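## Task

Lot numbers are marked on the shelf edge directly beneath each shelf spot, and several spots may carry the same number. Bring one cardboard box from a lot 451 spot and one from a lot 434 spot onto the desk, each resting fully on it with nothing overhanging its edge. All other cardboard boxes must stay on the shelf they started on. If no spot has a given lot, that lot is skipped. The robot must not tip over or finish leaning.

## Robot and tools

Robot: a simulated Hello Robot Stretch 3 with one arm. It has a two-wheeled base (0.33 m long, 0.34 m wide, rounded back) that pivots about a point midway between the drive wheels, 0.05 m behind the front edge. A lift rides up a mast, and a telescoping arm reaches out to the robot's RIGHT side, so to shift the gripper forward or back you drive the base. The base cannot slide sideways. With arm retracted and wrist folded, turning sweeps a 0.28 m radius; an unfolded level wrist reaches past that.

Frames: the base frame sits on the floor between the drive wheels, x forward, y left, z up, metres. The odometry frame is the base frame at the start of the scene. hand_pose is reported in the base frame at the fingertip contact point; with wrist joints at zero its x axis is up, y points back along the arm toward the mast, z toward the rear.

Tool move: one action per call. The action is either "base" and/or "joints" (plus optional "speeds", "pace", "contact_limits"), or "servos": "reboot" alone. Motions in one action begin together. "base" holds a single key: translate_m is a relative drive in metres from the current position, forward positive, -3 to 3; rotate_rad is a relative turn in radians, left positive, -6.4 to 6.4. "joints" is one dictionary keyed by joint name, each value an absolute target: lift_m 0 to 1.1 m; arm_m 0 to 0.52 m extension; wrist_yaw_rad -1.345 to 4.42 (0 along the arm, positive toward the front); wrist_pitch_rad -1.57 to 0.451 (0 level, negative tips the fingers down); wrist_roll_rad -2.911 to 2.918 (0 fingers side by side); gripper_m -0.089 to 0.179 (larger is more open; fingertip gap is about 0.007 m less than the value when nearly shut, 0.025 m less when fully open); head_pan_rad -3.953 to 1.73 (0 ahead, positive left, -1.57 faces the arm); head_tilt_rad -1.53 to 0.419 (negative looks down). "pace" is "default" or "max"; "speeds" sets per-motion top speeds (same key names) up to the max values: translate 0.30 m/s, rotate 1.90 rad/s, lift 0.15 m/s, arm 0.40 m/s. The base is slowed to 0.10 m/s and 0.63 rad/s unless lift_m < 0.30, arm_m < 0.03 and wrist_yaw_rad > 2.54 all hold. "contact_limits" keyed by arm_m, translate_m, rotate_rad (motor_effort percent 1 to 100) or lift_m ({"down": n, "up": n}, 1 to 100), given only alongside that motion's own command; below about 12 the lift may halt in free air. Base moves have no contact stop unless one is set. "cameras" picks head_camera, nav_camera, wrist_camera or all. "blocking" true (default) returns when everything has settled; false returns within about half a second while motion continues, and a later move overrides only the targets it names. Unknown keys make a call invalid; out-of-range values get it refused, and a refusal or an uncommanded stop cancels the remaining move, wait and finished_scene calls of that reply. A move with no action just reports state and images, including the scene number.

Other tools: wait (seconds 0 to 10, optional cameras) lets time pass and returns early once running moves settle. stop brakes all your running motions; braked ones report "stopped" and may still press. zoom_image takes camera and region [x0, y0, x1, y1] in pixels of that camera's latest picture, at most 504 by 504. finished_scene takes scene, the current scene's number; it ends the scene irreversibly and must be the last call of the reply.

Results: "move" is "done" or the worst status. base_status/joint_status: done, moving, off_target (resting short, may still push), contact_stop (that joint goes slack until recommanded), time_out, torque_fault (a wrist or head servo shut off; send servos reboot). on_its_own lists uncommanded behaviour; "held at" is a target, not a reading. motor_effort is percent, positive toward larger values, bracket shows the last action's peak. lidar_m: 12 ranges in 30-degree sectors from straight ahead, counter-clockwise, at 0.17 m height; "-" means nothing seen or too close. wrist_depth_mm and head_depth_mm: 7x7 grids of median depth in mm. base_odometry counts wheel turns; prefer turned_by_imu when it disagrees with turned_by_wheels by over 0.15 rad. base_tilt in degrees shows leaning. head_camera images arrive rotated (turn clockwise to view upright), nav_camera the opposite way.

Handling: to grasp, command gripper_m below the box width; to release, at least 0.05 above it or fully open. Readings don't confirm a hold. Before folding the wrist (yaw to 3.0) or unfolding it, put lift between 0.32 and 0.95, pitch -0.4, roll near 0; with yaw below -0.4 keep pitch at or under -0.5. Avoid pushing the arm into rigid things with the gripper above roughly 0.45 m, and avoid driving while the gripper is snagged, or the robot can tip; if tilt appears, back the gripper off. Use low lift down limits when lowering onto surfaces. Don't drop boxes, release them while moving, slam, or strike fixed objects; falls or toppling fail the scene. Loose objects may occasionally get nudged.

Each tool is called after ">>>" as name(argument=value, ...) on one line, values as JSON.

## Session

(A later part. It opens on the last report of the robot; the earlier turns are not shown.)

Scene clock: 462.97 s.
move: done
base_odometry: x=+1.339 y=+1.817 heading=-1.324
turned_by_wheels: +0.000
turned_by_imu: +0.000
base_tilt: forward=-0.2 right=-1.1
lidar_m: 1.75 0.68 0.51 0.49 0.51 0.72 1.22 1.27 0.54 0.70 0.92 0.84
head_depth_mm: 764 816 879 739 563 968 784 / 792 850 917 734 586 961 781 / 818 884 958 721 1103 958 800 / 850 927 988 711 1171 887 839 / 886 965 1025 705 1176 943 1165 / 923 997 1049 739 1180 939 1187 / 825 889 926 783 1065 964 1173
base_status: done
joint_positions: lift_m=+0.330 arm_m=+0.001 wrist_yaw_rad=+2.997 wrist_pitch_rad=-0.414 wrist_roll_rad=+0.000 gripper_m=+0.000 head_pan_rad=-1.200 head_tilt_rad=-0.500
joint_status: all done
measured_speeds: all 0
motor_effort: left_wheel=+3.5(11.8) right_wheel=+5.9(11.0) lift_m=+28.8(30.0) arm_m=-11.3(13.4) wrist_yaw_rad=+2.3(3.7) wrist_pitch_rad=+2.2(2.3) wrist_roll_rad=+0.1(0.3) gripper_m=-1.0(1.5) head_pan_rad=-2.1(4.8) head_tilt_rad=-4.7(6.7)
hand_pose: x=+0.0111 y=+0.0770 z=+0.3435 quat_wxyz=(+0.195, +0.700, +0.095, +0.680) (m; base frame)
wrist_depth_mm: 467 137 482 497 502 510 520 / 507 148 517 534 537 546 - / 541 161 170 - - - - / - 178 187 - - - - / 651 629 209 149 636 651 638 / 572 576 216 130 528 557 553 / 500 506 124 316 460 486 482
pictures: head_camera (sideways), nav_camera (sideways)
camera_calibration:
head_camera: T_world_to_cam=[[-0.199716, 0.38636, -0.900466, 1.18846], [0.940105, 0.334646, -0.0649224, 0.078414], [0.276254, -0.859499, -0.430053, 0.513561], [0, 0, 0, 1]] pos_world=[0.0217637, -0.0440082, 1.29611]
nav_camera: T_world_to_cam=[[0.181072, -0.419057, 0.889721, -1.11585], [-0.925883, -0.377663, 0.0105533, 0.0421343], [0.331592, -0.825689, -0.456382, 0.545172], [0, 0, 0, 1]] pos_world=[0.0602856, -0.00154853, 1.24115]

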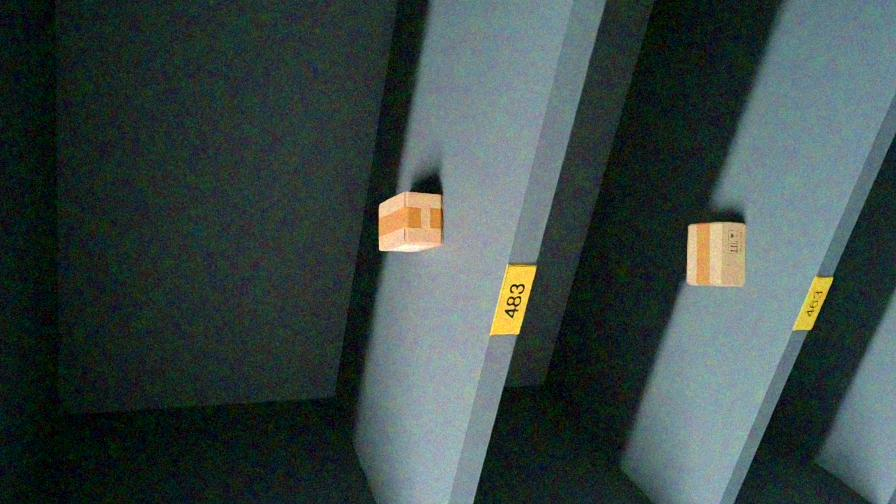

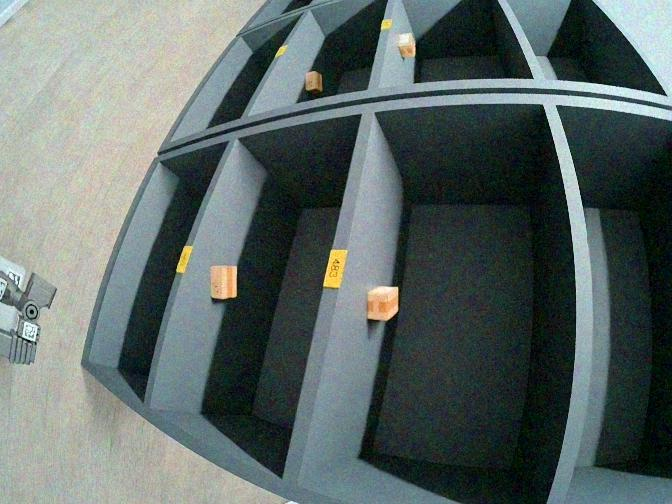

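>>> move(base={"translate_m":0.6}, joints={"head_pan_rad":-1.2,"head_tilt_rad":-0.45}, pace="max", cameras=["nav_camera","head_camera"])

>>> zoom_image(camera="nav_camera", region=[60, 0, 480, 420])

Scene clock: 475.43 s.
move: done
base_odometry: x=+1.486 y=+1.235 heading=-1.324
turned_by_wheels: +0.000
turned_by_imu: +0.000
base_tilt: forward=-0.2 right=-1.3
lidar_m: 1.70 0.66 0.49 0.48 0.50 0.69 1.81 0.93 1.01 0.54 0.55 1.14
head_depth_mm: 420 618 863 834 583 1013 816 / 433 457 485 527 575 942 807 / 442 471 510 554 599 650 726 / 613 935 1012 807 1163 964 787 / 631 981 1054 796 1198 993 869 / 646 1023 1093 786 1252 989 1194 / 668 1071 1155 778 1299 985 1229
base_status: done
joint_positions: lift_m=+0.330 arm_m=+0.001 wrist_yaw_rad=+2.997 wrist_pitch_rad=-0.414 wrist_roll_rad=+0.000 gripper_m=+0.000 head_pan_rad=-1.200 head_tilt_rad=-0.450
joint_status: all done
measured_speeds: all 0
motor_effort: left_wheel=+6.2(11.8) right_wheel=+2.1(11.8) lift_m=+27.4(28.8) arm_m=-8.3(11.2) wrist_yaw_rad=+1.3(3.9) wrist_pitch_rad=+2.2(2.3) wrist_roll_rad=+0.0(0.4) gripper_m=-1.0(1.8) head_pan_rad=-0.8(3.8) head_tilt_rad=+4.4(5.4)
hand_pose: x=+0.0111 y=+0.0770 z=+0.3435 quat_wxyz=(+0.195, +0.700, +0.095, +0.680) (m; base frame)
wrist_depth_mm: 453 137 471 483 492 506 511 / 491 148 509 520 528 537 545 / 528 162 172 - - - - / - 178 188 - - - - / 630 624 209 147 630 650 648 / 579 566 218 130 521 562 563 / 495 509 125 314 465 484 481
pictures: head_camera (sideways), nav_camera (sideways)
camera_calibration:
head_camera: T_world_to_cam=[[-0.183163, 0.343613, -0.921076, 1.21519], [0.941246, 0.331711, -0.0634274, 0.0764661], [0.283737, -0.878577, -0.384182, 0.45383], [0, 0, 0, 1]] pos_world=[0.0218357, -0.0441935, 1.29848]
nav_camera: T_world_to_cam=[[0.16469, -0.376795, 0.911539, -1.14418], [-0.926068, -0.377184, 0.0114013, 0.0409857], [0.339522, -0.846024, -0.411057, 0.486123], [0, 0, 0, 1]] pos_world=[0.0613406, -0.00438989, 1.24232]

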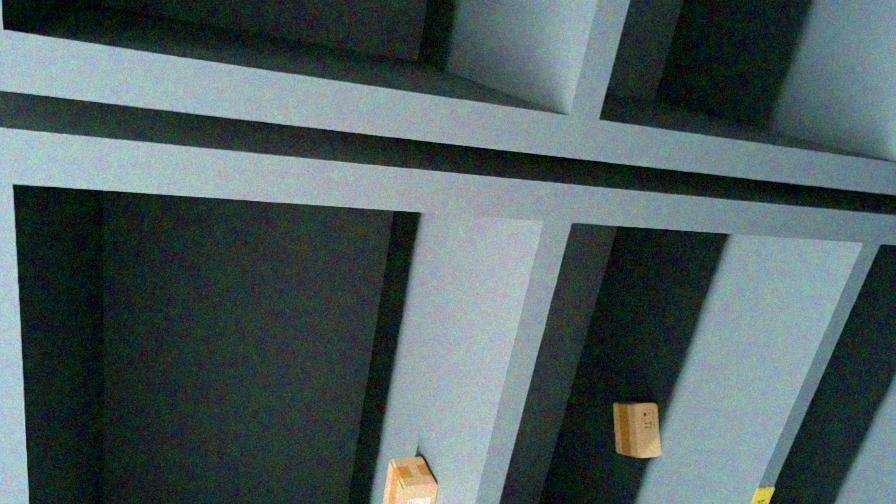

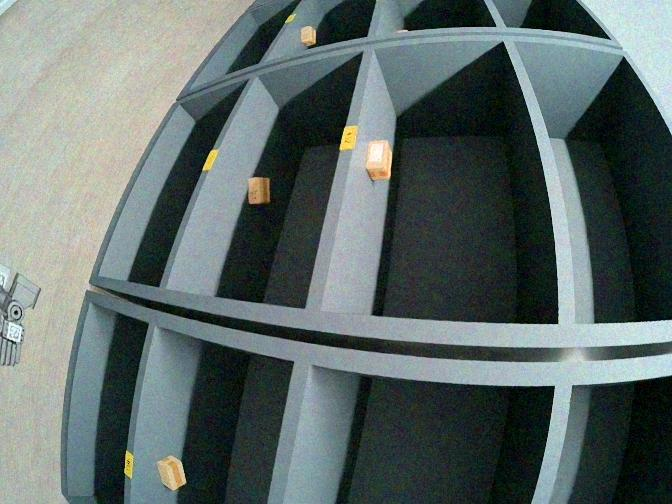

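Scaled by 1.200 from the camera's 672x504 image, which has a finer 792x594 frame.

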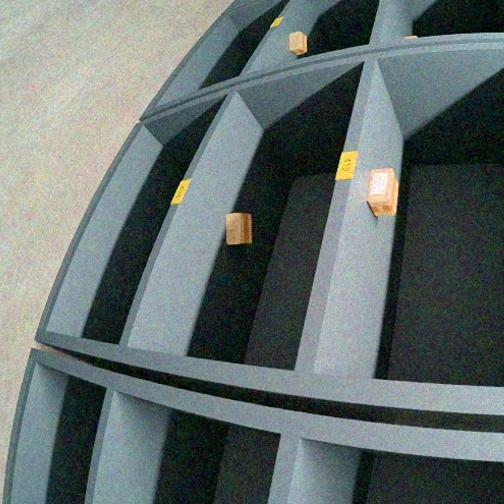

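>>> zoom_image(camera="nav_camera", region=[180, 110, 400, 190])

>>> move(base={"translate_m":0.5}, joints={"head_pan_rad":-1.1,"head_tilt_rad":-0.5}, pace="max", cameras=["nav_camera","head_camera"])

Scaled by 2.291 from the camera's 672x504 image, which has a finer 792x594 frame.

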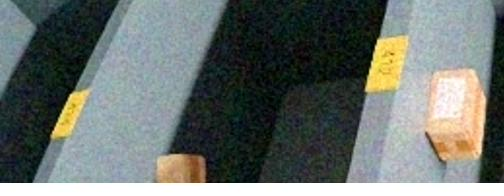

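Scene clock: 489.50 s.
move: done
base_odometry: x=+1.608 y=+0.750 heading=-1.324
turned_by_wheels: +0.000
turned_by_imu: +0.001
base_tilt: forward=-0.3 right=-1.1
lidar_m: 1.65 0.64 0.48 0.47 0.49 0.68 2.03 1.37 0.63 0.99 0.74 0.79
head_depth_mm: 792 854 912 658 591 966 785 / 829 893 962 659 1109 919 801 / 874 943 1008 721 1160 952 842 / 838 951 1026 717 1190 944 1172 / 728 799 874 754 1050 940 1193 / 638 685 735 768 867 955 1112 / 589 642 706 790 1058 1348 1225
base_status: done
joint_positions: lift_m=+0.330 arm_m=+0.001 wrist_yaw_rad=+2.997 wrist_pitch_rad=-0.414 wrist_roll_rad=+0.000 gripper_m=+0.000 head_pan_rad=-1.100 head_tilt_rad=-0.500
joint_status: all done
measured_speeds: all 0
motor_effort: left_wheel=+5.0(11.6) right_wheel=+3.6(11.0) lift_m=+26.1(27.3) arm_m=-6.3(8.3) wrist_yaw_rad=+1.7(3.1) wrist_pitch_rad=+2.2(2.3) wrist_roll_rad=-0.1(0.4) gripper_m=-0.7(1.6) head_pan_rad=+3.5(4.1) head_tilt_rad=-4.2(6.5)
hand_pose: x=+0.0111 y=+0.0770 z=+0.3435 quat_wxyz=(+0.195, +0.700, +0.095, +0.680) (m; base frame)
wrist_depth_mm: 444 137 459 468 475 487 499 / 484 147 496 508 519 531 527 / 529 161 525 542 - - - / - 182 188 - - - - / - 209 206 147 633 645 650 / 577 568 216 130 531 556 556 / 501 509 125 312 464 486 484
pictures: head_camera (sideways), nav_camera (sideways)
camera_calibration:
head_camera: T_world_to_cam=[[-0.237369, 0.364434, -0.900469, 1.18868], [0.901871, 0.427104, -0.0648827, 0.0786232], [0.360949, -0.827508, -0.430054, 0.513058], [0, 0, 0, 1]] pos_world=[0.0260604, -0.0422166, 1.29611]
nav_camera: T_world_to_cam=[[0.222105, -0.398865, 0.889705, -1.11608], [-0.883424, -0.468456, 0.0105225, 0.0418873], [0.412591, -0.788324, -0.456414, 0.544703], [0, 0, 0, 1]] pos_world=[0.0601522, 0.00385852, 1.24115]

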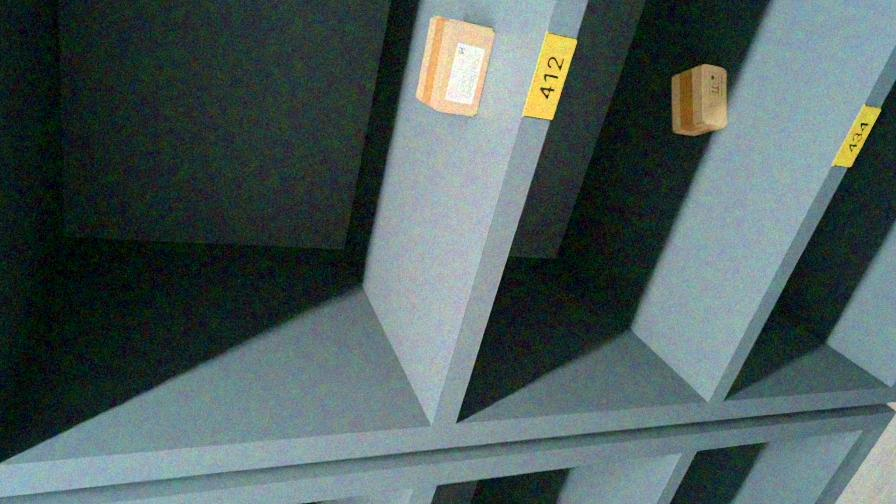

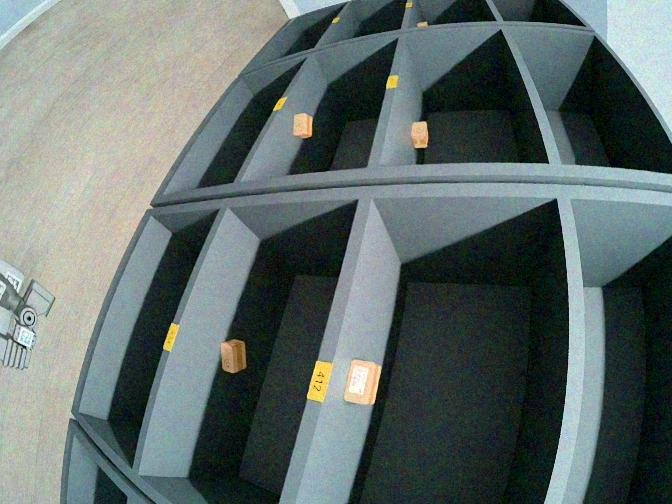

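>>> zoom_image(camera="head_camera", region=[640, 40, 896, 190])

Scaled by 1.969 from the camera's 896x504 image, which has a finer 1280x720 frame.

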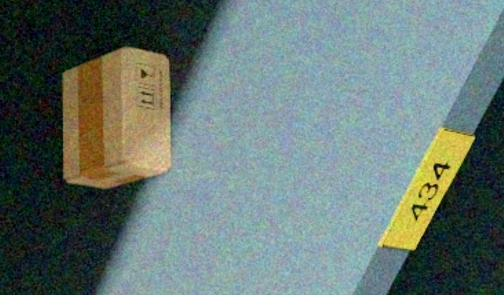

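>>> move(joints={"lift_m":0.6}, pace="max")

>>> move(joints={"wrist_yaw_rad":0,"wrist_pitch_rad":-0.26,"gripper_m":0.17,"head_pan_rad":-1.6,"head_tilt_rad":-0.5}, pace="max")

>>> move(base={"rotate_rad":0.5})

>>> move(base={"translate_m":-0.28}, cameras=["head_camera","wrist_camera"])

Scene clock: 540.70 s.
move: done
base_odometry: x=+1.608 y=+0.750 heading=-1.324
turned_by_wheels: +0.000
turned_by_imu: +0.000
base_tilt: forward=-0.2 right=-1.2
lidar_m: 1.65 0.64 0.48 0.46 0.49 0.68 2.02 1.37 0.63 0.99 0.75 0.79
head_depth_mm: 794 852 913 657 591 965 781 / 829 896 960 657 1112 922 801 / 870 944 1007 722 1168 955 841 / 839 954 1025 716 1195 950 1164 / 726 800 868 755 1061 941 1189 / 636 683 737 768 869 951 1110 / 591 642 704 789 1066 1349 1228
base_status: not commanded
joint_positions: lift_m=+0.600 arm_m=+0.001 wrist_yaw_rad=+2.997 wrist_pitch_rad=-0.415 wrist_roll_rad=+0.000 gripper_m=+0.000 head_pan_rad=-1.100 head_tilt_rad=-0.500
joint_status: all done
measured_speeds: all 0
motor_effort: left_wheel=+4.5(5.4) right_wheel=+3.5(4.3) lift_m=+28.0(34.9) arm_m=-4.7(6.0) wrist_yaw_rad=+1.9(3.1) wrist_pitch_rad=+2.2(2.4) wrist_roll_rad=-0.3(0.3) gripper_m=-0.6(1.6) head_pan_rad=+3.6(4.1) head_tilt_rad=-3.5(5.3)
hand_pose: x=+0.0111 y=+0.0769 z=+0.6134 quat_wxyz=(+0.195, +0.700, +0.096, +0.680) (m; base frame)
wrist_depth_mm: 439 137 463 466 475 491 494 / 483 147 497 509 524 531 538 / 523 161 522 541 - - - / - 178 188 - - - - / - - 206 147 - - - / - - 218 130 125 - 813 / 770 749 125 757 729 766 756
pictures: none

Scene clock: 542.93 s.
move: done
base_odometry: x=+1.608 y=+0.750 heading=-1.324
turned_by_wheels: +0.000
turned_by_imu: +0.000
base_tilt: forward=-0.3 right=-1.2
lidar_m: 1.65 0.65 0.48 0.47 0.49 0.68 2.02 1.37 0.63 0.99 0.75 0.79
head_depth_mm: 798 859 870 739 795 832 821 / 813 886 961 729 1099 960 846 / 812 878 958 721 1141 954 843 / 810 879 947 711 1133 950 842 / 810 879 940 666 1121 941 831 / 809 874 938 650 1125 937 829 / 809 877 943 691 1120 930 829
base_status: not commanded
joint_positions: lift_m=+0.600 arm_m=+0.001 wrist_yaw_rad=+0.003 wrist_pitch_rad=-0.282 wrist_roll_rad=+0.000 gripper_m=+0.170 head_pan_rad=-1.604 head_tilt_rad=-0.500
joint_status: all done
measured_speeds: all 0
motor_effort: left_wheel=+4.6(5.3) right_wheel=+3.7(4.4) lift_m=+22.9(27.3) arm_m=-4.2(5.5) wrist_yaw_rad=-3.1(9.8) wrist_pitch_rad=+3.5(5.6) wrist_roll_rad=+0.0(0.4) gripper_m=+0.8(83.5) head_pan_rad=+3.6(4.6) head_tilt_rad=-3.5(7.5)
hand_pose: x=-0.0207 y=-0.3850 z=+0.6443 quat_wxyz=(+0.701, +0.101, -0.700, -0.098) (m; base frame)
wrist_depth_mm: - - - - - - - / - - - - - - - / - - 523 - - 623 - / 470 468 465 465 458 455 431 / 387 375 374 370 360 356 356 / - 126 - - - 134 - / - 126 - - - - 106
pictures: none

Scene clock: 544.83 s.
move: done
base_odometry: x=+1.608 y=+0.750 heading=-0.825
turned_by_wheels: +0.500
turned_by_imu: +0.492
base_tilt: forward=-0.3 right=-1.2
lidar_m: 0.66 0.48 0.46 0.48 0.66 1.80 1.37 0.63 0.99 0.75 0.76 1.84
head_depth_mm: 795 855 917 661 1053 970 784 / 831 894 964 657 1110 926 801 / 869 943 1012 721 1167 952 847 / 845 964 1032 716 1202 949 1167 / 737 810 883 756 1064 943 1193 / 642 693 740 769 871 953 1109 / 591 642 707 794 920 1348 1215
base_status: done
joint_positions: lift_m=+0.600 arm_m=+0.001 wrist_yaw_rad=+0.003 wrist_pitch_rad=-0.282 wrist_roll_rad=+0.000 gripper_m=+0.170 head_pan_rad=-1.600 head_tilt_rad=-0.500
joint_status: not commanded
measured_speeds: all 0
motor_effort: left_wheel=-9.4(13.1) right_wheel=+9.5(11.8) lift_m=+23.5(24.4) arm_m=-4.9(5.1) wrist_yaw_rad=-3.7(4.4) wrist_pitch_rad=+3.5(3.7) wrist_roll_rad=-0.1(0.3) gripper_m=+0.6(1.6) head_pan_rad=+3.3(4.1) head_tilt_rad=-3.0(4.2)
hand_pose: x=-0.0208 y=-0.3850 z=+0.6443 quat_wxyz=(+0.701, +0.100, -0.700, -0.099) (m; base frame)
wrist_depth_mm: - - 484 - - - - / - 843 494 - - - - / - - 516 - - 478 545 / - - 523 464 457 463 449 / - - - - 387 356 355 / 123 126 - 895 - 134 292 / 116 839 798 - - - 106
pictures: none

Scene clock: 548.77 s.
move: done
base_odometry: x=+1.418 y=+0.956 heading=-0.825
turned_by_wheels: +0.000
turned_by_imu: +0.000
base_tilt: forward=-0.3 right=-1.2
lidar_m: 0.86 0.63 0.60 0.63 0.86 2.07 1.09 0.42 0.41 0.89 0.85 1.74
head_depth_mm: 689 733 783 737 511 886 785 / 721 769 827 731 507 929 779 / 751 809 875 722 504 955 779 / 785 854 924 713 546 920 773 / 829 907 976 630 571 915 769 / 874 963 1021 695 1116 938 829 / 838 899 943 691 1073 934 1155
base_status: done
joint_positions: lift_m=+0.600 arm_m=+0.001 wrist_yaw_rad=+0.003 wrist_pitch_rad=-0.282 wrist_roll_rad=+0.000 gripper_m=+0.170 head_pan_rad=-1.600 head_tilt_rad=-0.500
joint_status: not commanded
measured_speeds: all 0
motor_effort: left_wheel=-4.6(14.0) right_wheel=-7.6(11.0) lift_m=+24.7(25.3) arm_m=-8.1(8.3) wrist_yaw_rad=-2.1(4.4) wrist_pitch_rad=+3.6(3.7) wrist_roll_rad=+0.0(0.4) gripper_m=+0.9(1.2) head_pan_rad=+3.3(4.1) head_tilt_rad=-2.9(4.1)
hand_pose: x=-0.0208 y=-0.3850 z=+0.6444 quat_wxyz=(+0.701, +0.100, -0.700, -0.099) (m; base frame)
wrist_depth_mm: 511 - - - - - - / 508 - - - - - - / - - - 477 - - - / 564 467 465 465 459 455 456 / - 380 362 361 358 359 353 / 123 126 341 305 294 282 292 / 116 767 - - 255 241 106
pictures: head_camera (sideways), wrist_camera
camera_calibration:
head_camera: T_world_to_cam=[[-0.0335974, 0.433635, -0.900462, 1.18741], [0.996225, -0.0576249, -0.0649208, 0.0780711], [-0.080041, -0.899244, -0.430062, 0.515809], [0, 0, 0, 1]] pos_world=[0.00340318, -0.0465648, 1.29611]
wrist_camera: T_world_to_cam=[[-0.998884, -0.0427124, -0.020174, -0.017625], [-0.00199718, 0.464886, -0.885368, 0.781927], [0.0471948, -0.88434, -0.464452, 0.125976], [0, 0, 0, 1]] pos_world=[-0.0219891, -0.252853, 0.750448]

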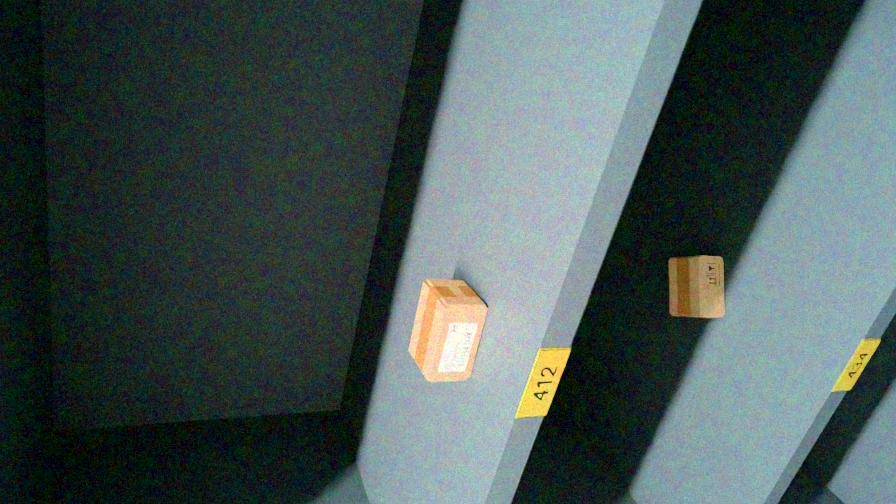

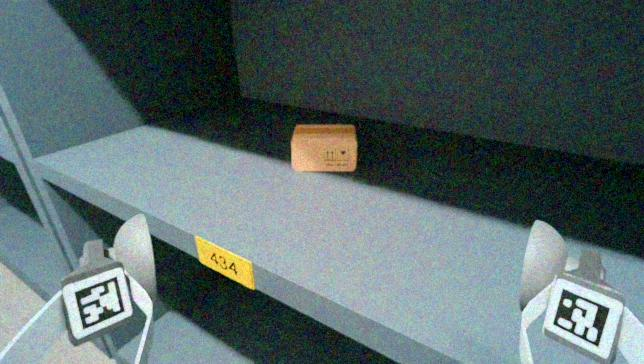

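>>> move(base={"translate_m":0.023}, joints={"lift_m":0.525})

>>> move(joints={"arm_m":0.2}, contact_limits={"arm_m":35}, cameras=["wrist_camera"])

Scene clock: 563.40 s.
move: done
base_odometry: x=+1.433 y=+0.939 heading=-0.825
turned_by_wheels: +0.000
turned_by_imu: +0.000
base_tilt: forward=-0.3 right=-1.2
lidar_m: 0.84 0.62 0.59 0.61 0.84 2.08 1.12 0.43 0.43 0.90 0.84 1.72
head_depth_mm: 697 742 799 737 513 906 786 / 727 780 837 731 507 935 781 / 755 822 886 723 526 953 777 / 796 865 939 674 548 913 774 / 840 917 984 633 1084 939 788 / 888 962 1014 699 1121 936 831 / 818 879 911 691 1057 932 1153
base_status: done
joint_positions: lift_m=+0.525 arm_m=+0.001 wrist_yaw_rad=+0.003 wrist_pitch_rad=-0.281 wrist_roll_rad=+0.000 gripper_m=+0.170 head_pan_rad=-1.600 head_tilt_rad=-0.500
joint_status: all done
measured_speeds: all 0
motor_effort: left_wheel=+6.0(9.8) right_wheel=+5.3(9.0) lift_m=+25.7(25.7) arm_m=-10.7(11.4) wrist_yaw_rad=-2.3(4.6) wrist_pitch_rad=+3.3(3.5) wrist_roll_rad=-0.1(0.3) gripper_m=+0.1(1.2) head_pan_rad=+3.1(3.9) head_tilt_rad=-2.7(3.1)
hand_pose: x=-0.0208 y=-0.3851 z=+0.5696 quat_wxyz=(+0.701, +0.100, -0.700, -0.098) (m; base frame)
wrist_depth_mm: 499 - - - - - - / 502 - - 443 - - - / 510 434 429 424 423 423 414 / - 372 323 304 300 299 298 / - 143 923 267 243 235 233 / 117 126 - - 229 207 184 / 116 694 - - - - 106
pictures: none

Scene clock: 566.10 s.
move: done
base_odometry: x=+1.433 y=+0.939 heading=-0.825
turned_by_wheels: +0.000
turned_by_imu: +0.000
base_tilt: forward=-0.3 right=-1.2
lidar_m: 0.84 0.61 0.59 0.61 0.84 2.09 1.12 0.43 0.43 0.90 0.85 1.72
head_depth_mm: 695 742 798 737 511 908 782 / 727 779 839 733 508 930 780 / 755 820 889 723 526 955 770 / 796 865 937 674 550 918 623 / 838 921 988 631 1080 939 767 / 886 965 1013 698 1122 940 830 / 818 879 917 692 1052 933 1154
base_status: not commanded
joint_positions: lift_m=+0.525 arm_m=+0.200 wrist_yaw_rad=+0.003 wrist_pitch_rad=-0.281 wrist_roll_rad=+0.000 gripper_m=+0.170 head_pan_rad=-1.600 head_tilt_rad=-0.500
joint_status: all done
measured_speeds: all 0
motor_effort: left_wheel=+5.9(6.4) right_wheel=+5.2(6.3) lift_m=+28.5(31.2) arm_m=+12.9(14.8) wrist_yaw_rad=-2.4(4.3) wrist_pitch_rad=+3.3(3.5) wrist_roll_rad=+0.1(0.3) gripper_m=+0.4(1.0) head_pan_rad=+3.7(3.9) head_tilt_rad=-2.1(3.5)
contact_limits: arm_m 35 (drawing in: default 31, maximum 55; extending or still: default 40, maximum 69)
hand_pose: x=-0.0208 y=-0.5845 z=+0.5696 quat_wxyz=(+0.701, +0.100, -0.700, -0.098) (m; base frame)
wrist_depth_mm: 429 486 - - - - - / 437 500 - - - - - / 428 430 427 271 388 384 354 / 306 307 305 271 283 298 295 / 240 237 237 235 234 232 233 / 123 141 194 192 192 184 190 / 155 164 164 168 162 157 106
pictures: wrist_camera
camera_calibration:
wrist_camera: T_world_to_cam=[[-0.998884, -0.0427349, -0.0201326, -0.0276953], [-0.00199784, 0.464014, -0.885826, 0.808271], [0.0471975, -0.884797, -0.463581, -0.086031], [0, 0, 0, 1]] pos_world=[-0.0219891, -0.452352, 0.675547]

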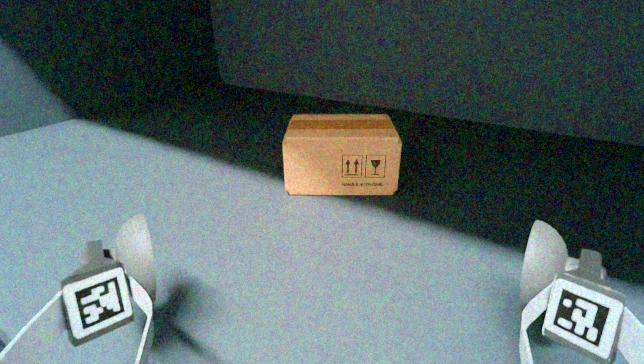

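>>> move(joints={"arm_m":0.338}, contact_limits={"arm_m":35}, cameras=["wrist_camera"])

>>> move(joints={"gripper_m":0.035}, cameras=["wrist_camera"])

Scene clock: 575.63 s.
move: done
base_odometry: x=+1.433 y=+0.939 heading=-0.825
turned_by_wheels: +0.000
turned_by_imu: +0.000
base_tilt: forward=-0.4 right=-1.1
lidar_m: 0.84 0.61 0.59 0.61 0.84 2.09 1.11 0.43 0.43 0.90 0.85 1.72
head_depth_mm: 697 742 795 737 512 905 785 / 727 778 837 730 507 933 782 / 757 825 887 721 527 956 593 / 795 865 937 674 548 912 643 / 837 916 985 632 1084 912 786 / 887 960 1012 699 1118 936 831 / 819 879 915 692 1061 933 1155
base_status: not commanded
joint_positions: lift_m=+0.525 arm_m=+0.338 wrist_yaw_rad=+0.003 wrist_pitch_rad=-0.281 wrist_roll_rad=+0.000 gripper_m=+0.170 head_pan_rad=-1.600 head_tilt_rad=-0.500
joint_status: all done
measured_speeds: all 0
motor_effort: left_wheel=+5.7(6.3) right_wheel=+5.5(6.7) lift_m=+24.2(24.4) arm_m=+13.3(15.3) wrist_yaw_rad=-3.1(3.9) wrist_pitch_rad=+3.3(3.5) wrist_roll_rad=-0.2(0.3) gripper_m=+0.4(1.2) head_pan_rad=+3.1(3.9) head_tilt_rad=-1.7(2.6)
contact_limits: arm_m 35 (drawing in: default 31, maximum 55; extending or still: default 40, maximum 69)
hand_pose: x=-0.0208 y=-0.7225 z=+0.5696 quat_wxyz=(+0.701, +0.100, -0.700, -0.098) (m; base frame)
wrist_depth_mm: 372 446 - - - - - / 380 459 - - - - - / 388 429 422 389 359 - - / 306 305 302 301 298 297 280 / 238 235 216 150 153 231 231 / 123 140 148 141 140 183 189 / 154 163 158 153 154 157 106
pictures: wrist_camera
camera_calibration:
wrist_camera: T_world_to_cam=[[-0.998884, -0.0427349, -0.0201326, -0.0335927], [-0.00199784, 0.464014, -0.885826, 0.872305], [0.0471975, -0.884797, -0.463581, -0.208133], [0, 0, 0, 1]] pos_world=[-0.0219891, -0.590352, 0.675547]

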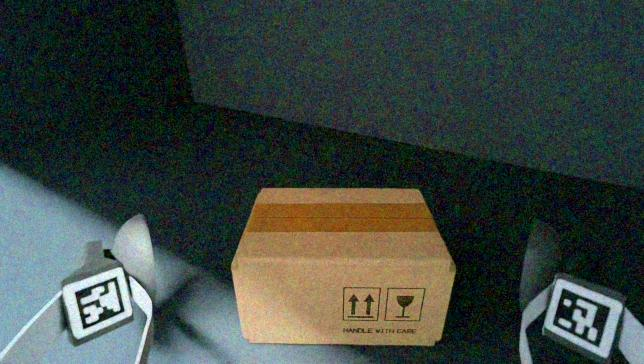

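Scene clock: 577.50 s.
move: done
base_odometry: x=+1.433 y=+0.939 heading=-0.825
turned_by_wheels: +0.000
turned_by_imu: +0.000
base_tilt: forward=-0.2 right=-1.3
lidar_m: 0.84 0.61 0.59 0.61 0.84 2.09 1.11 0.43 0.43 0.90 0.85 1.72
head_depth_mm: 697 742 795 738 513 907 785 / 725 778 838 729 508 933 781 / 759 818 884 723 526 951 590 / 796 866 937 674 548 915 644 / 836 918 987 631 1084 914 785 / 888 962 1014 700 1120 935 829 / 819 879 917 690 1061 934 1155
base_status: not commanded
joint_positions: lift_m=+0.525 arm_m=+0.338 wrist_yaw_rad=+0.001 wrist_pitch_rad=-0.280 wrist_roll_rad=+0.000 gripper_m=+0.036 head_pan_rad=-1.600 head_tilt_rad=-0.500
joint_status: all done
measured_speeds: all 0
motor_effort: left_wheel=+5.5(6.2) right_wheel=+5.7(6.3) lift_m=+24.5(25.5) arm_m=+12.3(13.4) wrist_yaw_rad=-1.8(4.1) wrist_pitch_rad=+3.3(3.5) wrist_roll_rad=-0.1(0.3) gripper_m=-19.3(91.8) head_pan_rad=+3.0(3.6) head_tilt_rad=-1.6(2.1)
contact_limits: arm_m 35 (drawing in: default 31, maximum 55; extending or still: default 40, maximum 69)
hand_pose: x=-0.0213 y=-0.7225 z=+0.5697 quat_wxyz=(+0.701, +0.099, -0.700, -0.099) (m; base frame)
wrist_depth_mm: 371 444 - - - - - / 380 462 - - - - - / 389 430 423 392 363 - - / 306 305 304 300 297 295 280 / 238 237 152 151 150 232 231 / 194 193 139 143 139 190 190 / 169 109 155 155 155 152 166
pictures: wrist_camera
camera_calibration:
wrist_camera: T_world_to_cam=[[-0.998959, -0.0409056, -0.0201863, -0.0326702], [-0.00108395, 0.463696, -0.885994, 0.872292], [0.0456024, -0.88505, -0.463258, -0.208393], [0, 0, 0, 1]] pos_world=[-0.0221875, -0.590253, 0.675647]

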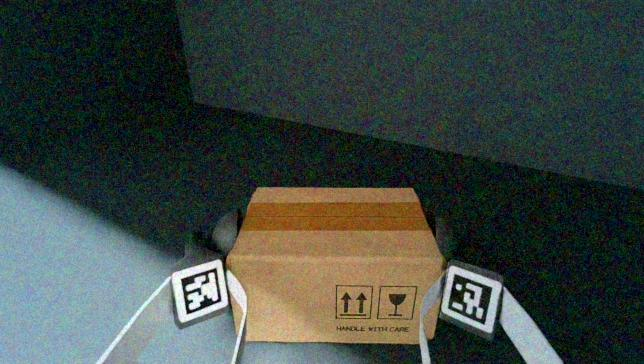

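>>> move(joints={"lift_m":0.58})

>>> move(joints={"arm_m":0.0}, speeds={"arm_m":0.25}, cameras=["wrist_camera"])

>>> move(base={"translate_m":0.265})

>>> move(base={"rotate_rad":-0.51})

>>> move(base={"translate_m":-0.9}, joints={"head_tilt_rad":-0.5,"head_pan_rad":-1.7}, speeds={"translate_m":0.25})

>>> move(base={"translate_m":-0.83}, speeds={"translate_m":0.25})

Scene clock: 601.53 s.
move: done
base_odometry: x=+1.433 y=+0.939 heading=-0.825
turned_by_wheels: +0.000
turned_by_imu: +0.000
base_tilt: forward=-0.3 right=-1.2
lidar_m: 0.84 0.62 0.59 0.61 0.84 2.08 1.12 0.43 0.43 0.90 0.84 1.72
head_depth_mm: 699 741 794 737 512 908 784 / 728 780 839 730 507 930 779 / 757 818 886 720 526 926 533 / 796 864 938 674 549 703 717 / 842 919 989 631 1082 912 790 / 889 965 1014 699 1122 936 832 / 817 881 917 691 1054 931 1153
base_status: not commanded
joint_positions: lift_m=+0.580 arm_m=+0.338 wrist_yaw_rad=+0.001 wrist_pitch_rad=-0.283 wrist_roll_rad=+0.000 gripper_m=+0.036 head_pan_rad=-1.600 head_tilt_rad=-0.500
joint_status: all done
measured_speeds: all 0
motor_effort: left_wheel=+5.6(6.1) right_wheel=+6.1(6.1) lift_m=+31.3(33.5) arm_m=+9.5(10.6) wrist_yaw_rad=-2.2(2.5) wrist_pitch_rad=+3.9(4.0) wrist_roll_rad=+0.1(0.3) gripper_m=-18.8(20.0) head_pan_rad=+2.7(3.5) head_tilt_rad=-0.8(1.9)
contact_limits: arm_m 35 (drawing in: default 31, maximum 55; extending or still: default 40, maximum 69)
hand_pose: x=-0.0213 y=-0.7223 z=+0.6239 quat_wxyz=(+0.700, +0.100, -0.700, -0.100) (m; base frame)
wrist_depth_mm: 375 445 - - - - - / 380 460 - - - - - / 394 472 505 - - - - / 400 418 418 414 368 - - / 329 327 152 151 151 319 305 / 268 268 139 143 139 262 262 / 235 213 212 156 211 124 223
pictures: none

Scene clock: 604.93 s.
move: done
base_odometry: x=+1.433 y=+0.939 heading=-0.825
turned_by_wheels: +0.000
turned_by_imu: +0.000
base_tilt: forward=-0.4 right=-1.3
lidar_m: 0.84 0.61 0.59 0.61 0.84 2.09 1.11 0.43 0.43 0.90 0.85 1.72
head_depth_mm: 695 740 796 739 512 909 785 / 725 777 837 731 508 929 780 / 757 821 887 723 526 953 777 / 796 865 940 676 548 950 773 / 835 915 984 631 1082 938 788 / 889 960 1016 698 1120 939 832 / 815 876 916 692 1057 934 1153
base_status: not commanded
joint_positions: lift_m=+0.580 arm_m=+0.001 wrist_yaw_rad=+0.001 wrist_pitch_rad=-0.284 wrist_roll_rad=+0.000 gripper_m=+0.036 head_pan_rad=-1.600 head_tilt_rad=-0.500
joint_status: all done
measured_speeds: all 0
motor_effort: left_wheel=+5.7(6.2) right_wheel=+5.5(6.5) lift_m=+25.1(32.1) arm_m=-12.9(14.6) wrist_yaw_rad=-1.6(2.8) wrist_pitch_rad=+3.9(4.0) wrist_roll_rad=-0.3(0.3) gripper_m=-19.2(20.0) head_pan_rad=+3.0(3.8) head_tilt_rad=-0.3(1.6)
hand_pose: x=-0.0213 y=-0.3848 z=+0.6239 quat_wxyz=(+0.700, +0.101, -0.700, -0.100) (m; base frame)
wrist_depth_mm: 494 - - - - - - / 501 - - - - - - / 512 - 539 541 535 536 497 / 609 448 421 417 416 412 408 / - - 152 151 151 324 322 / 948 - 139 143 139 255 264 / 866 100 152 153 155 124 224
pictures: wrist_camera
camera_calibration:
wrist_camera: T_world_to_cam=[[-0.998959, -0.0408395, -0.0203248, -0.0176528], [-0.0010858, 0.466708, -0.884411, 0.763874], [0.0456047, -0.883468, -0.466267, 0.118024], [0, 0, 0, 1]] pos_world=[-0.0221875, -0.252957, 0.73025]

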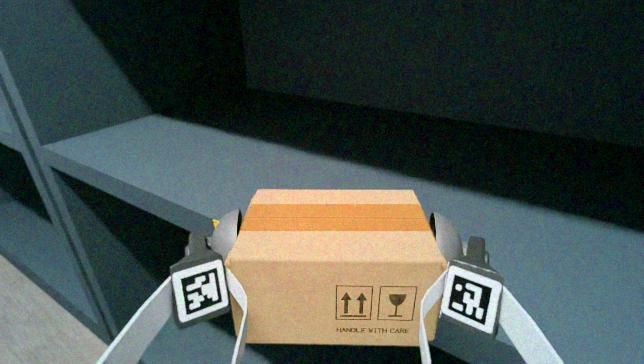

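Scene clock: 608.70 s.
move: done
base_odometry: x=+1.613 y=+0.744 heading=-0.825
turned_by_wheels: +0.000
turned_by_imu: +0.000
base_tilt: forward=-0.3 right=-1.3
lidar_m: 0.66 0.48 0.46 0.48 0.65 1.78 1.38 0.64 1.00 0.75 0.77 1.83
head_depth_mm: 799 855 919 657 1060 967 783 / 835 901 971 661 1118 959 800 / 874 954 1013 722 1184 956 844 / 838 959 1030 718 1189 947 1172 / 726 799 861 802 1049 940 1189 / 635 682 732 764 867 965 1107 / 591 642 706 787 1067 1348 1248
base_status: done
joint_positions: lift_m=+0.580 arm_m=+0.001 wrist_yaw_rad=+0.001 wrist_pitch_rad=-0.284 wrist_roll_rad=+0.000 gripper_m=+0.036 head_pan_rad=-1.600 head_tilt_rad=-0.500
joint_status: not commanded
measured_speeds: all 0
motor_effort: left_wheel=+6.2(9.7) right_wheel=+5.3(13.9) lift_m=+27.4(27.7) arm_m=-12.7(13.5) wrist_yaw_rad=-1.9(2.7) wrist_pitch_rad=+3.9(4.1) wrist_roll_rad=+0.2(0.3) gripper_m=-19.3(20.0) head_pan_rad=+2.6(3.5) head_tilt_rad=+0.0(1.4)
hand_pose: x=-0.0213 y=-0.3848 z=+0.6239 quat_wxyz=(+0.700, +0.101, -0.700, -0.100) (m; base frame)
wrist_depth_mm: - - 471 - - - - / - 848 488 - - - - / - - 513 536 538 527 524 / - - 519 423 413 413 410 / - - 152 151 151 338 320 / - 986 139 143 139 124 295 / 874 784 157 153 152 106 -
pictures: none

Scene clock: 610.63 s.
move: done
base_odometry: x=+1.613 y=+0.744 heading=-1.334
turned_by_wheels: -0.510
turned_by_imu: -0.502
base_tilt: forward=-0.3 right=-1.2
lidar_m: 1.69 0.65 0.48 0.46 0.48 0.66 1.92 1.38 0.64 0.99 0.74 0.79
head_depth_mm: 803 866 873 739 800 837 827 / 819 888 964 729 1106 957 848 / 819 881 960 721 1143 954 842 / 814 883 950 714 1131 949 816 / 815 879 946 666 1124 939 832 / 812 877 943 654 1115 939 832 / 811 875 947 692 1124 931 828
base_status: done
joint_positions: lift_m=+0.580 arm_m=+0.001 wrist_yaw_rad=+0.001 wrist_pitch_rad=-0.284 wrist_roll_rad=+0.000 gripper_m=+0.036 head_pan_rad=-1.600 head_tilt_rad=-0.500
joint_status: not commanded
measured_speeds: all 0
motor_effort: left_wheel=+8.1(12.3) right_wheel=-8.5(12.4) lift_m=+29.3(29.3) arm_m=-12.9(13.3) wrist_yaw_rad=-2.1(2.3) wrist_pitch_rad=+3.9(4.1) wrist_roll_rad=-0.2(0.3) gripper_m=-19.3(19.8) head_pan_rad=+2.2(3.4) head_tilt_rad=+0.0(0.7)
hand_pose: x=-0.0213 y=-0.3848 z=+0.6239 quat_wxyz=(+0.700, +0.101, -0.700, -0.100) (m; base frame)
wrist_depth_mm: - - - - - - - / - - - - - - - / - - 541 543 533 531 - / 424 421 418 414 415 413 391 / 374 370 152 151 151 348 346 / - - 139 143 139 - - / - 100 152 153 152 106 -
pictures: none

Scene clock: 620.77 s.
move: done
base_odometry: x=+1.402 y=+1.619 heading=-1.334
turned_by_wheels: +0.000
turned_by_imu: -0.001
base_tilt: forward=-0.4 right=-1.2
lidar_m: 1.75 0.67 0.49 0.47 0.49 0.68 1.43 1.49 0.65 0.98 0.71 0.77
head_depth_mm: 705 770 775 711 752 792 854 / 829 900 958 732 976 925 939 / 819 888 963 721 1144 955 844 / 808 874 949 715 1130 946 835 / 801 861 935 695 1127 943 808 / 789 854 920 687 1106 940 807 / 785 844 907 689 1086 930 803
base_status: done
joint_positions: lift_m=+0.580 arm_m=+0.001 wrist_yaw_rad=+0.001 wrist_pitch_rad=-0.284 wrist_roll_rad=+0.000 gripper_m=+0.036 head_pan_rad=-1.700 head_tilt_rad=-0.500
joint_status: all done
measured_speeds: all 0
motor_effort: left_wheel=-2.3(10.7) right_wheel=-10.6(14.8) lift_m=+30.3(32.1) arm_m=-9.5(13.0) wrist_yaw_rad=+0.6(2.6) wrist_pitch_rad=+4.0(4.1) wrist_roll_rad=+0.1(0.4) gripper_m=-19.4(20.2) head_pan_rad=-2.4(6.0) head_tilt_rad=+0.8(2.0)
hand_pose: x=-0.0213 y=-0.3848 z=+0.6239 quat_wxyz=(+0.700, +0.101, -0.700, -0.100) (m; base frame)
wrist_depth_mm: - - - - - - - / - - - - - - - / - - - 422 - - - / - - - 186 - - - / - - 152 151 150 - 329 / - - 140 143 139 - - / - - 151 153 152 107 -
pictures: none

Scene clock: 630.20 s.
move: done
base_odometry: x=+1.207 y=+2.426 heading=-1.334
turned_by_wheels: +0.000
turned_by_imu: +0.000
base_tilt: forward=-0.2 right=-1.3
lidar_m: 1.79 0.69 0.50 0.49 0.51 0.62 0.60 0.63 0.87 2.48 0.67 1.39
head_depth_mm: 1247 1251 1260 1271 1278 1291 1262 / 1627 1646 1666 1651 1685 1569 1323 / 2351 2378 2432 2429 2071 1610 1316 / 2730 2946 3249 2951 2072 1590 1303 / 2714 2892 3206 2936 2062 1601 1297 / 2638 2898 3167 2892 2028 1576 1289 / 2617 2854 3092 2877 2026 1576 1295
base_status: done
joint_positions: lift_m=+0.580 arm_m=+0.001 wrist_yaw_rad=+0.001 wrist_pitch_rad=-0.284 wrist_roll_rad=+0.000 gripper_m=+0.036 head_pan_rad=-1.700 head_tilt_rad=-0.500
joint_status: not commanded
measured_speeds: all 0
motor_effort: left_wheel=-3.6(10.1) right_wheel=-8.0(14.1) lift_m=+29.2(31.1) arm_m=-5.6(9.3) wrist_yaw_rad=-0.2(2.9) wrist_pitch_rad=+3.9(4.0) wrist_roll_rad=+0.2(0.4) gripper_m=-19.7(20.0) head_pan_rad=-3.0(3.9) head_tilt_rad=+2.1(3.1)
hand_pose: x=-0.0213 y=-0.3848 z=+0.6239 quat_wxyz=(+0.700, +0.101, -0.700, -0.100) (m; base frame)
wrist_depth_mm: - - - - - - - / - - - - - - - / - - - - - - - / - - - - - - - / - - 152 151 151 - - / - - 139 143 139 983 886 / - 123 783 156 781 124 782
pictures: none

>>> move(base={"rotate_rad":-1.59}, joints={"lift_m":0.75})

>>> move(base={"translate_m":1.0}, speeds={"translate_m":0.25})

Scene clock: 640.63 s.
move: done
base_odometry: x=+1.207 y=+2.426 heading=-2.923
turned_by_wheels: -1.590
turned_by_imu: -1.564
base_tilt: forward=-0.2 right=-1.2
lidar_m: 2.44 0.67 1.39 1.84 0.69 0.51 0.49 0.51 0.62 0.60 0.63 0.87
head_depth_mm: 502 545 597 661 735 834 959 / 495 539 587 648 725 815 934 / 489 531 579 638 711 801 912 / 484 523 572 626 697 782 539 / 477 515 561 617 681 770 508 / 472 509 555 607 671 751 825 / 466 502 545 597 659 738 835
base_status: done
joint_positions: lift_m=+0.750 arm_m=+0.001 wrist_yaw_rad=+0.001 wrist_pitch_rad=-0.284 wrist_roll_rad=+0.000 gripper_m=+0.036 head_pan_rad=-1.700 head_tilt_rad=-0.500
joint_status: all done
measured_speeds: all 0
motor_effort: left_wheel=+7.8(12.0) right_wheel=-10.6(13.7) lift_m=+23.9(34.5) arm_m=-10.6(11.0) wrist_yaw_rad=-1.2(2.6) wrist_pitch_rad=+3.9(4.1) wrist_roll_rad=-0.2(0.3) gripper_m=-19.6(20.0) head_pan_rad=-2.1(3.9) head_tilt_rad=+2.6(4.3)
hand_pose: x=-0.0213 y=-0.3848 z=+0.7938 quat_wxyz=(+0.700, +0.101, -0.700, -0.100) (m; base frame)
wrist_depth_mm: 335 330 327 324 318 313 312 / 362 358 349 346 340 336 329 / 389 381 375 369 366 360 350 / 418 415 403 387 384 384 379 / 461 449 152 151 151 411 412 / 504 477 139 143 139 445 448 / 546 536 536 156 504 473 488
pictures: none

Scene clock: 651.77 s.
move: done
base_odometry: x=+0.231 y=+2.209 heading=-2.923
turned_by_wheels: +0.000
turned_by_imu: +0.000
base_tilt: forward=-0.3 right=-1.1
lidar_m: 2.26 1.98 2.72 0.41 0.42 0.58 1.48 0.86 0.63 0.61 0.64 0.88
head_depth_mm: 511 556 606 669 751 851 976 / 503 547 597 661 735 829 952 / 499 539 589 649 724 812 933 / 490 532 579 639 707 797 540 / 485 524 571 629 696 779 508 / 479 517 562 618 682 767 844 / 473 510 555 608 671 749 844
base_status: done
joint_positions: lift_m=+0.750 arm_m=+0.001 wrist_yaw_rad=+0.001 wrist_pitch_rad=-0.284 wrist_roll_rad=+0.000 gripper_m=+0.036 head_pan_rad=-1.700 head_tilt_rad=-0.500
joint_status: not commanded
measured_speeds: all 0
motor_effort: left_wheel=+2.9(11.9) right_wheel=+7.1(10.3) lift_m=+27.5(28.4) arm_m=-7.1(13.3) wrist_yaw_rad=-1.5(3.2) wrist_pitch_rad=+4.0(4.1) wrist_roll_rad=-0.2(0.4) gripper_m=-19.3(20.0) head_pan_rad=-1.8(3.2) head_tilt_rad=+3.8(5.1)
hand_pose: x=-0.0213 y=-0.3848 z=+0.7938 quat_wxyz=(+0.700, +0.101, -0.700, -0.100) (m; base frame)
wrist_depth_mm: 346 341 336 331 328 323 319 / 372 367 361 354 348 346 339 / 401 392 387 381 373 368 362 / 434 426 411 400 396 395 390 / 476 459 152 151 151 425 423 / 513 491 139 143 139 458 460 / 569 552 550 156 518 490 504
pictures: none

>>> move(base={"translate_m":1.02}, speeds={"translate_m":0.25})

>>> move(base={"rotate_rad":1.59}, joints={"head_pan_rad":-1.2,"head_tilt_rad":-0.45}, cameras=["head_camera","nav_camera"])

Scene clock: 670.97 s.
move: done
base_odometry: x=-0.765 y=+1.989 heading=-2.923
turned_by_wheels: +0.000
turned_by_imu: +0.000
base_tilt: forward=-0.2 right=-1.2
lidar_m: 1.25 1.12 1.15 3.62 1.45 1.11 2.35 0.87 0.64 0.62 0.65 0.90
head_depth_mm: 521 565 617 684 762 865 997 / 513 556 608 671 750 844 967 / 506 550 600 661 734 828 946 / 500 540 591 648 722 810 540 / 493 534 582 640 710 796 508 / 488 527 575 627 694 778 857 / 482 521 565 619 686 762 865
base_status: done
joint_positions: lift_m=+0.750 arm_m=+0.001 wrist_yaw_rad=+0.001 wrist_pitch_rad=-0.284 wrist_roll_rad=+0.000 gripper_m=+0.036 head_pan_rad=-1.700 head_tilt_rad=-0.500
joint_status: not commanded
measured_speeds: all 0
motor_effort: left_wheel=+6.9(12.0) right_wheel=+2.2(10.4) lift_m=+32.0(32.1) arm_m=+2.1(5.2) wrist_yaw_rad=-1.8(3.0) wrist_pitch_rad=+4.0(4.1) wrist_roll_rad=-0.2(0.4) gripper_m=-19.4(20.0) head_pan_rad=+0.1(2.0) head_tilt_rad=+3.2(5.1)
hand_pose: x=-0.0213 y=-0.3848 z=+0.7938 quat_wxyz=(+0.700, +0.101, -0.700, -0.100) (m; base frame)
wrist_depth_mm: 355 350 346 343 337 330 327 / 381 375 370 364 359 353 347 / 411 401 397 391 384 377 373 / 445 432 421 407 407 403 400 / 484 472 152 151 151 437 431 / 532 508 139 143 139 468 474 / 578 573 566 156 544 504 507
pictures: none

Scene clock: 674.60 s.
move: done
base_odometry: x=-0.765 y=+1.989 heading=-1.334
turned_by_wheels: +1.590
turned_by_imu: +1.564
base_tilt: forward=-0.4 right=-1.1
lidar_m: 3.61 1.44 1.10 2.30 0.87 0.65 0.62 0.65 0.90 1.26 1.13 1.50
head_depth_mm: 1008 1069 1141 1221 1306 1425 1375 / 1042 1113 1185 1275 1373 1488 1372 / 1084 1153 1238 1335 1450 1556 1353 / 1123 1214 1292 1399 1521 1618 1351 / 1168 1253 1351 1474 1606 1675 1338 / 1223 1310 1421 1473 1714 1650 1335 / 1273 1374 1494 1445 1206 1368 1335
base_status: done
joint_positions: lift_m=+0.750 arm_m=+0.001 wrist_yaw_rad=+0.001 wrist_pitch_rad=-0.284 wrist_roll_rad=+0.000 gripper_m=+0.036 head_pan_rad=-1.200 head_tilt_rad=-0.449
joint_status: all done
measured_speeds: all 0
motor_effort: left_wheel=-9.7(13.1) right_wheel=+8.0(12.3) lift_m=+31.0(32.0) arm_m=-4.4(4.7) wrist_yaw_rad=-0.9(2.7) wrist_pitch_rad=+3.9(4.1) wrist_roll_rad=+0.2(0.3) gripper_m=-19.5(20.0) head_pan_rad=-3.0(5.6) head_tilt_rad=+2.1(7.3)
hand_pose: x=-0.0213 y=-0.3848 z=+0.7938 quat_wxyz=(+0.700, +0.101, -0.700, -0.100) (m; base frame)
wrist_depth_mm: - - - - - - 876 / - - - - - - 936 / - - - - - - - / - - - - - - - / - - 152 151 151 - - / - - 139 143 139 - - / - 963 984 156 953 957 906
pictures: head_camera (sideways), nav_camera (sideways)
camera_calibration:
head_camera: T_world_to_cam=[[-0.183087, 0.342632, -0.921457, 1.21573], [0.941051, 0.332264, -0.0634325, 0.076507], [0.284433, -0.878751, -0.383267, 0.452656], [0, 0, 0, 1]] pos_world=[0.0218377, -0.0441966, 1.29858]
nav_camera: T_world_to_cam=[[0.1646, -0.37584, 0.911949, -1.14469], [-0.925832, -0.377762, 0.011419, 0.04095], [0.340208, -0.846192, -0.410145, 0.484946], [0, 0, 0, 1]] pos_world=[0.0613454, -0.00439267, 1.24233]

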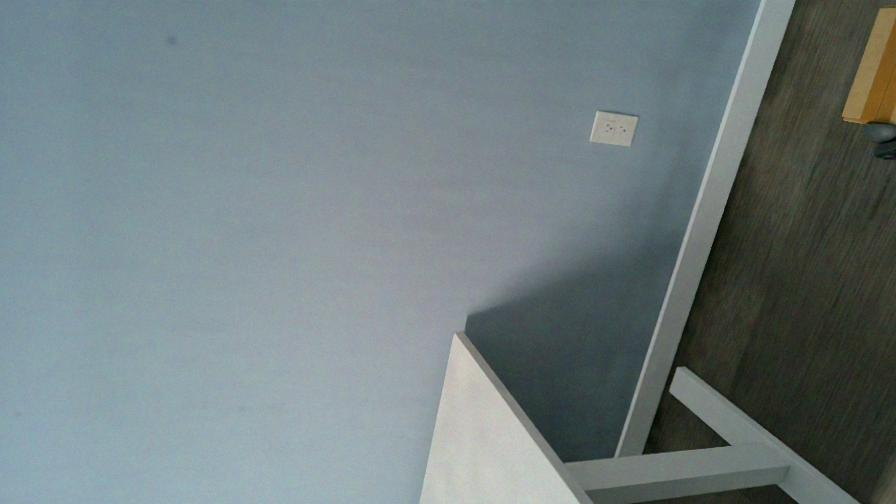

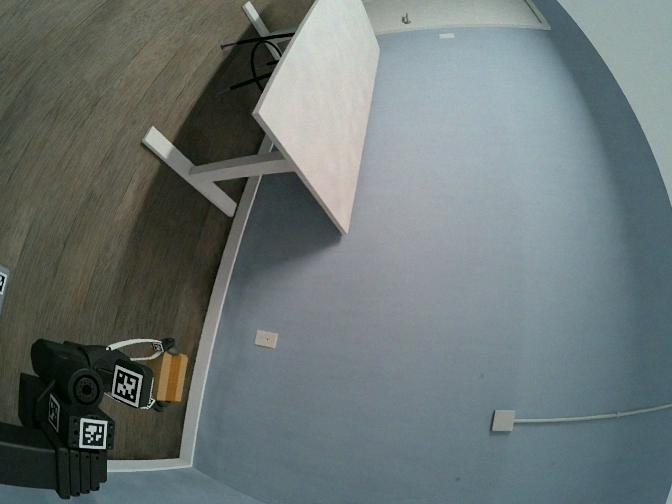

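>>> move(base={"translate_m":0.87}, joints={"head_pan_rad":-1.7,"head_tilt_rad":-0.6,"lift_m":0.8}, speeds={"translate_m":0.25}, cameras=["head_camera","nav_camera"])

Scene clock: 700.10 s.
move: done
base_odometry: x=-0.561 y=+1.143 heading=-1.334
turned_by_wheels: +0.000
turned_by_imu: +0.000
base_tilt: forward=-0.4 right=-1.3
lidar_m: 2.79 1.42 1.05 1.01 1.06 1.53 1.49 1.55 1.31 0.82 0.87 0.95
head_depth_mm: 1090 1202 1340 1519 1715 1498 1274 / 1072 1185 1319 1497 1678 1488 1272 / 1065 1171 1298 1448 928 1361 1294 / 1049 1160 1280 1099 823 522 340 / 1037 1139 1269 1088 817 511 327 / 1029 1130 1249 1079 811 691 1216 / 1015 1110 1238 1070 806 707 1210
base_status: done
joint_positions: lift_m=+0.800 arm_m=+0.001 wrist_yaw_rad=+0.001 wrist_pitch_rad=-0.284 wrist_roll_rad=+0.000 gripper_m=+0.036 head_pan_rad=-1.700 head_tilt_rad=-0.600
joint_status: all done
measured_speeds: all 0
motor_effort: left_wheel=+0.2(9.3) right_wheel=+10.0(14.1) lift_m=+24.5(35.1) arm_m=-6.7(13.6) wrist_yaw_rad=-1.2(2.9) wrist_pitch_rad=+4.0(4.1) wrist_roll_rad=-0.2(0.4) gripper_m=-19.3(20.0) head_pan_rad=+3.3(4.8) head_tilt_rad=-2.1(7.7)
hand_pose: x=-0.0213 y=-0.3848 z=+0.8438 quat_wxyz=(+0.700, +0.101, -0.700, -0.100) (m; base frame)
wrist_depth_mm: - - - - - - - / - - - - - - - / - - - - - - - / - - - 186 - - - / - - 151 151 151 - - / - - 139 143 139 310 - / - - - 156 - 309 -
pictures: head_camera (sideways), nav_camera (sideways)
camera_calibration:
head_camera: T_world_to_cam=[[0.0211221, 0.522054, -0.852651, 1.12471], [0.986365, -0.150107, -0.0674718, 0.0813859], [-0.163213, -0.8396, -0.518106, 0.630829], [0, 0, 0, 1]] pos_world=[-0.0010729, -0.0452969, 1.29131]
nav_camera: T_world_to_cam=[[-0.0530277, -0.540649, 0.839575, -1.04907], [-0.993757, 0.111218, 0.00885366, 0.0447018], [-0.0981626, -0.833864, -0.543171, 0.6607], [0, 0, 0, 1]] pos_world=[0.0536489, -0.0212169, 1.23925]

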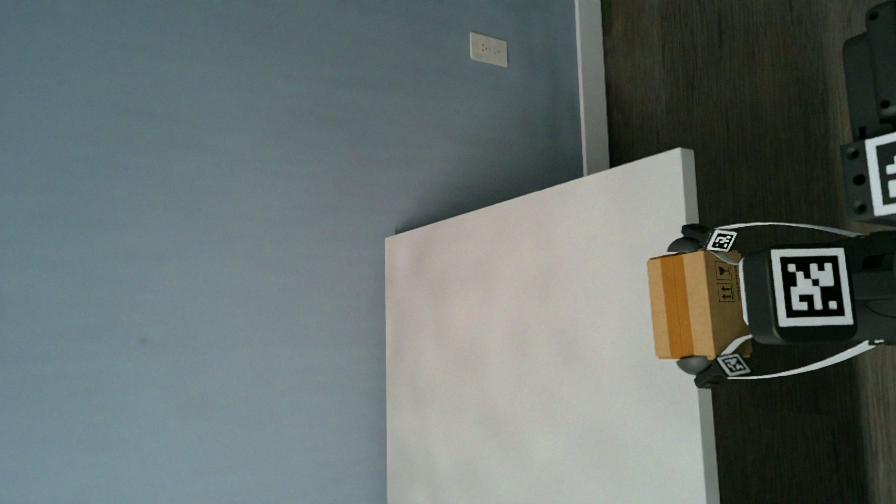

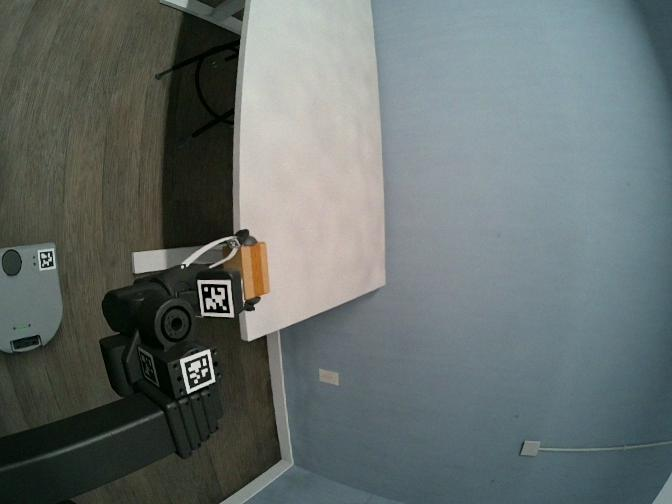

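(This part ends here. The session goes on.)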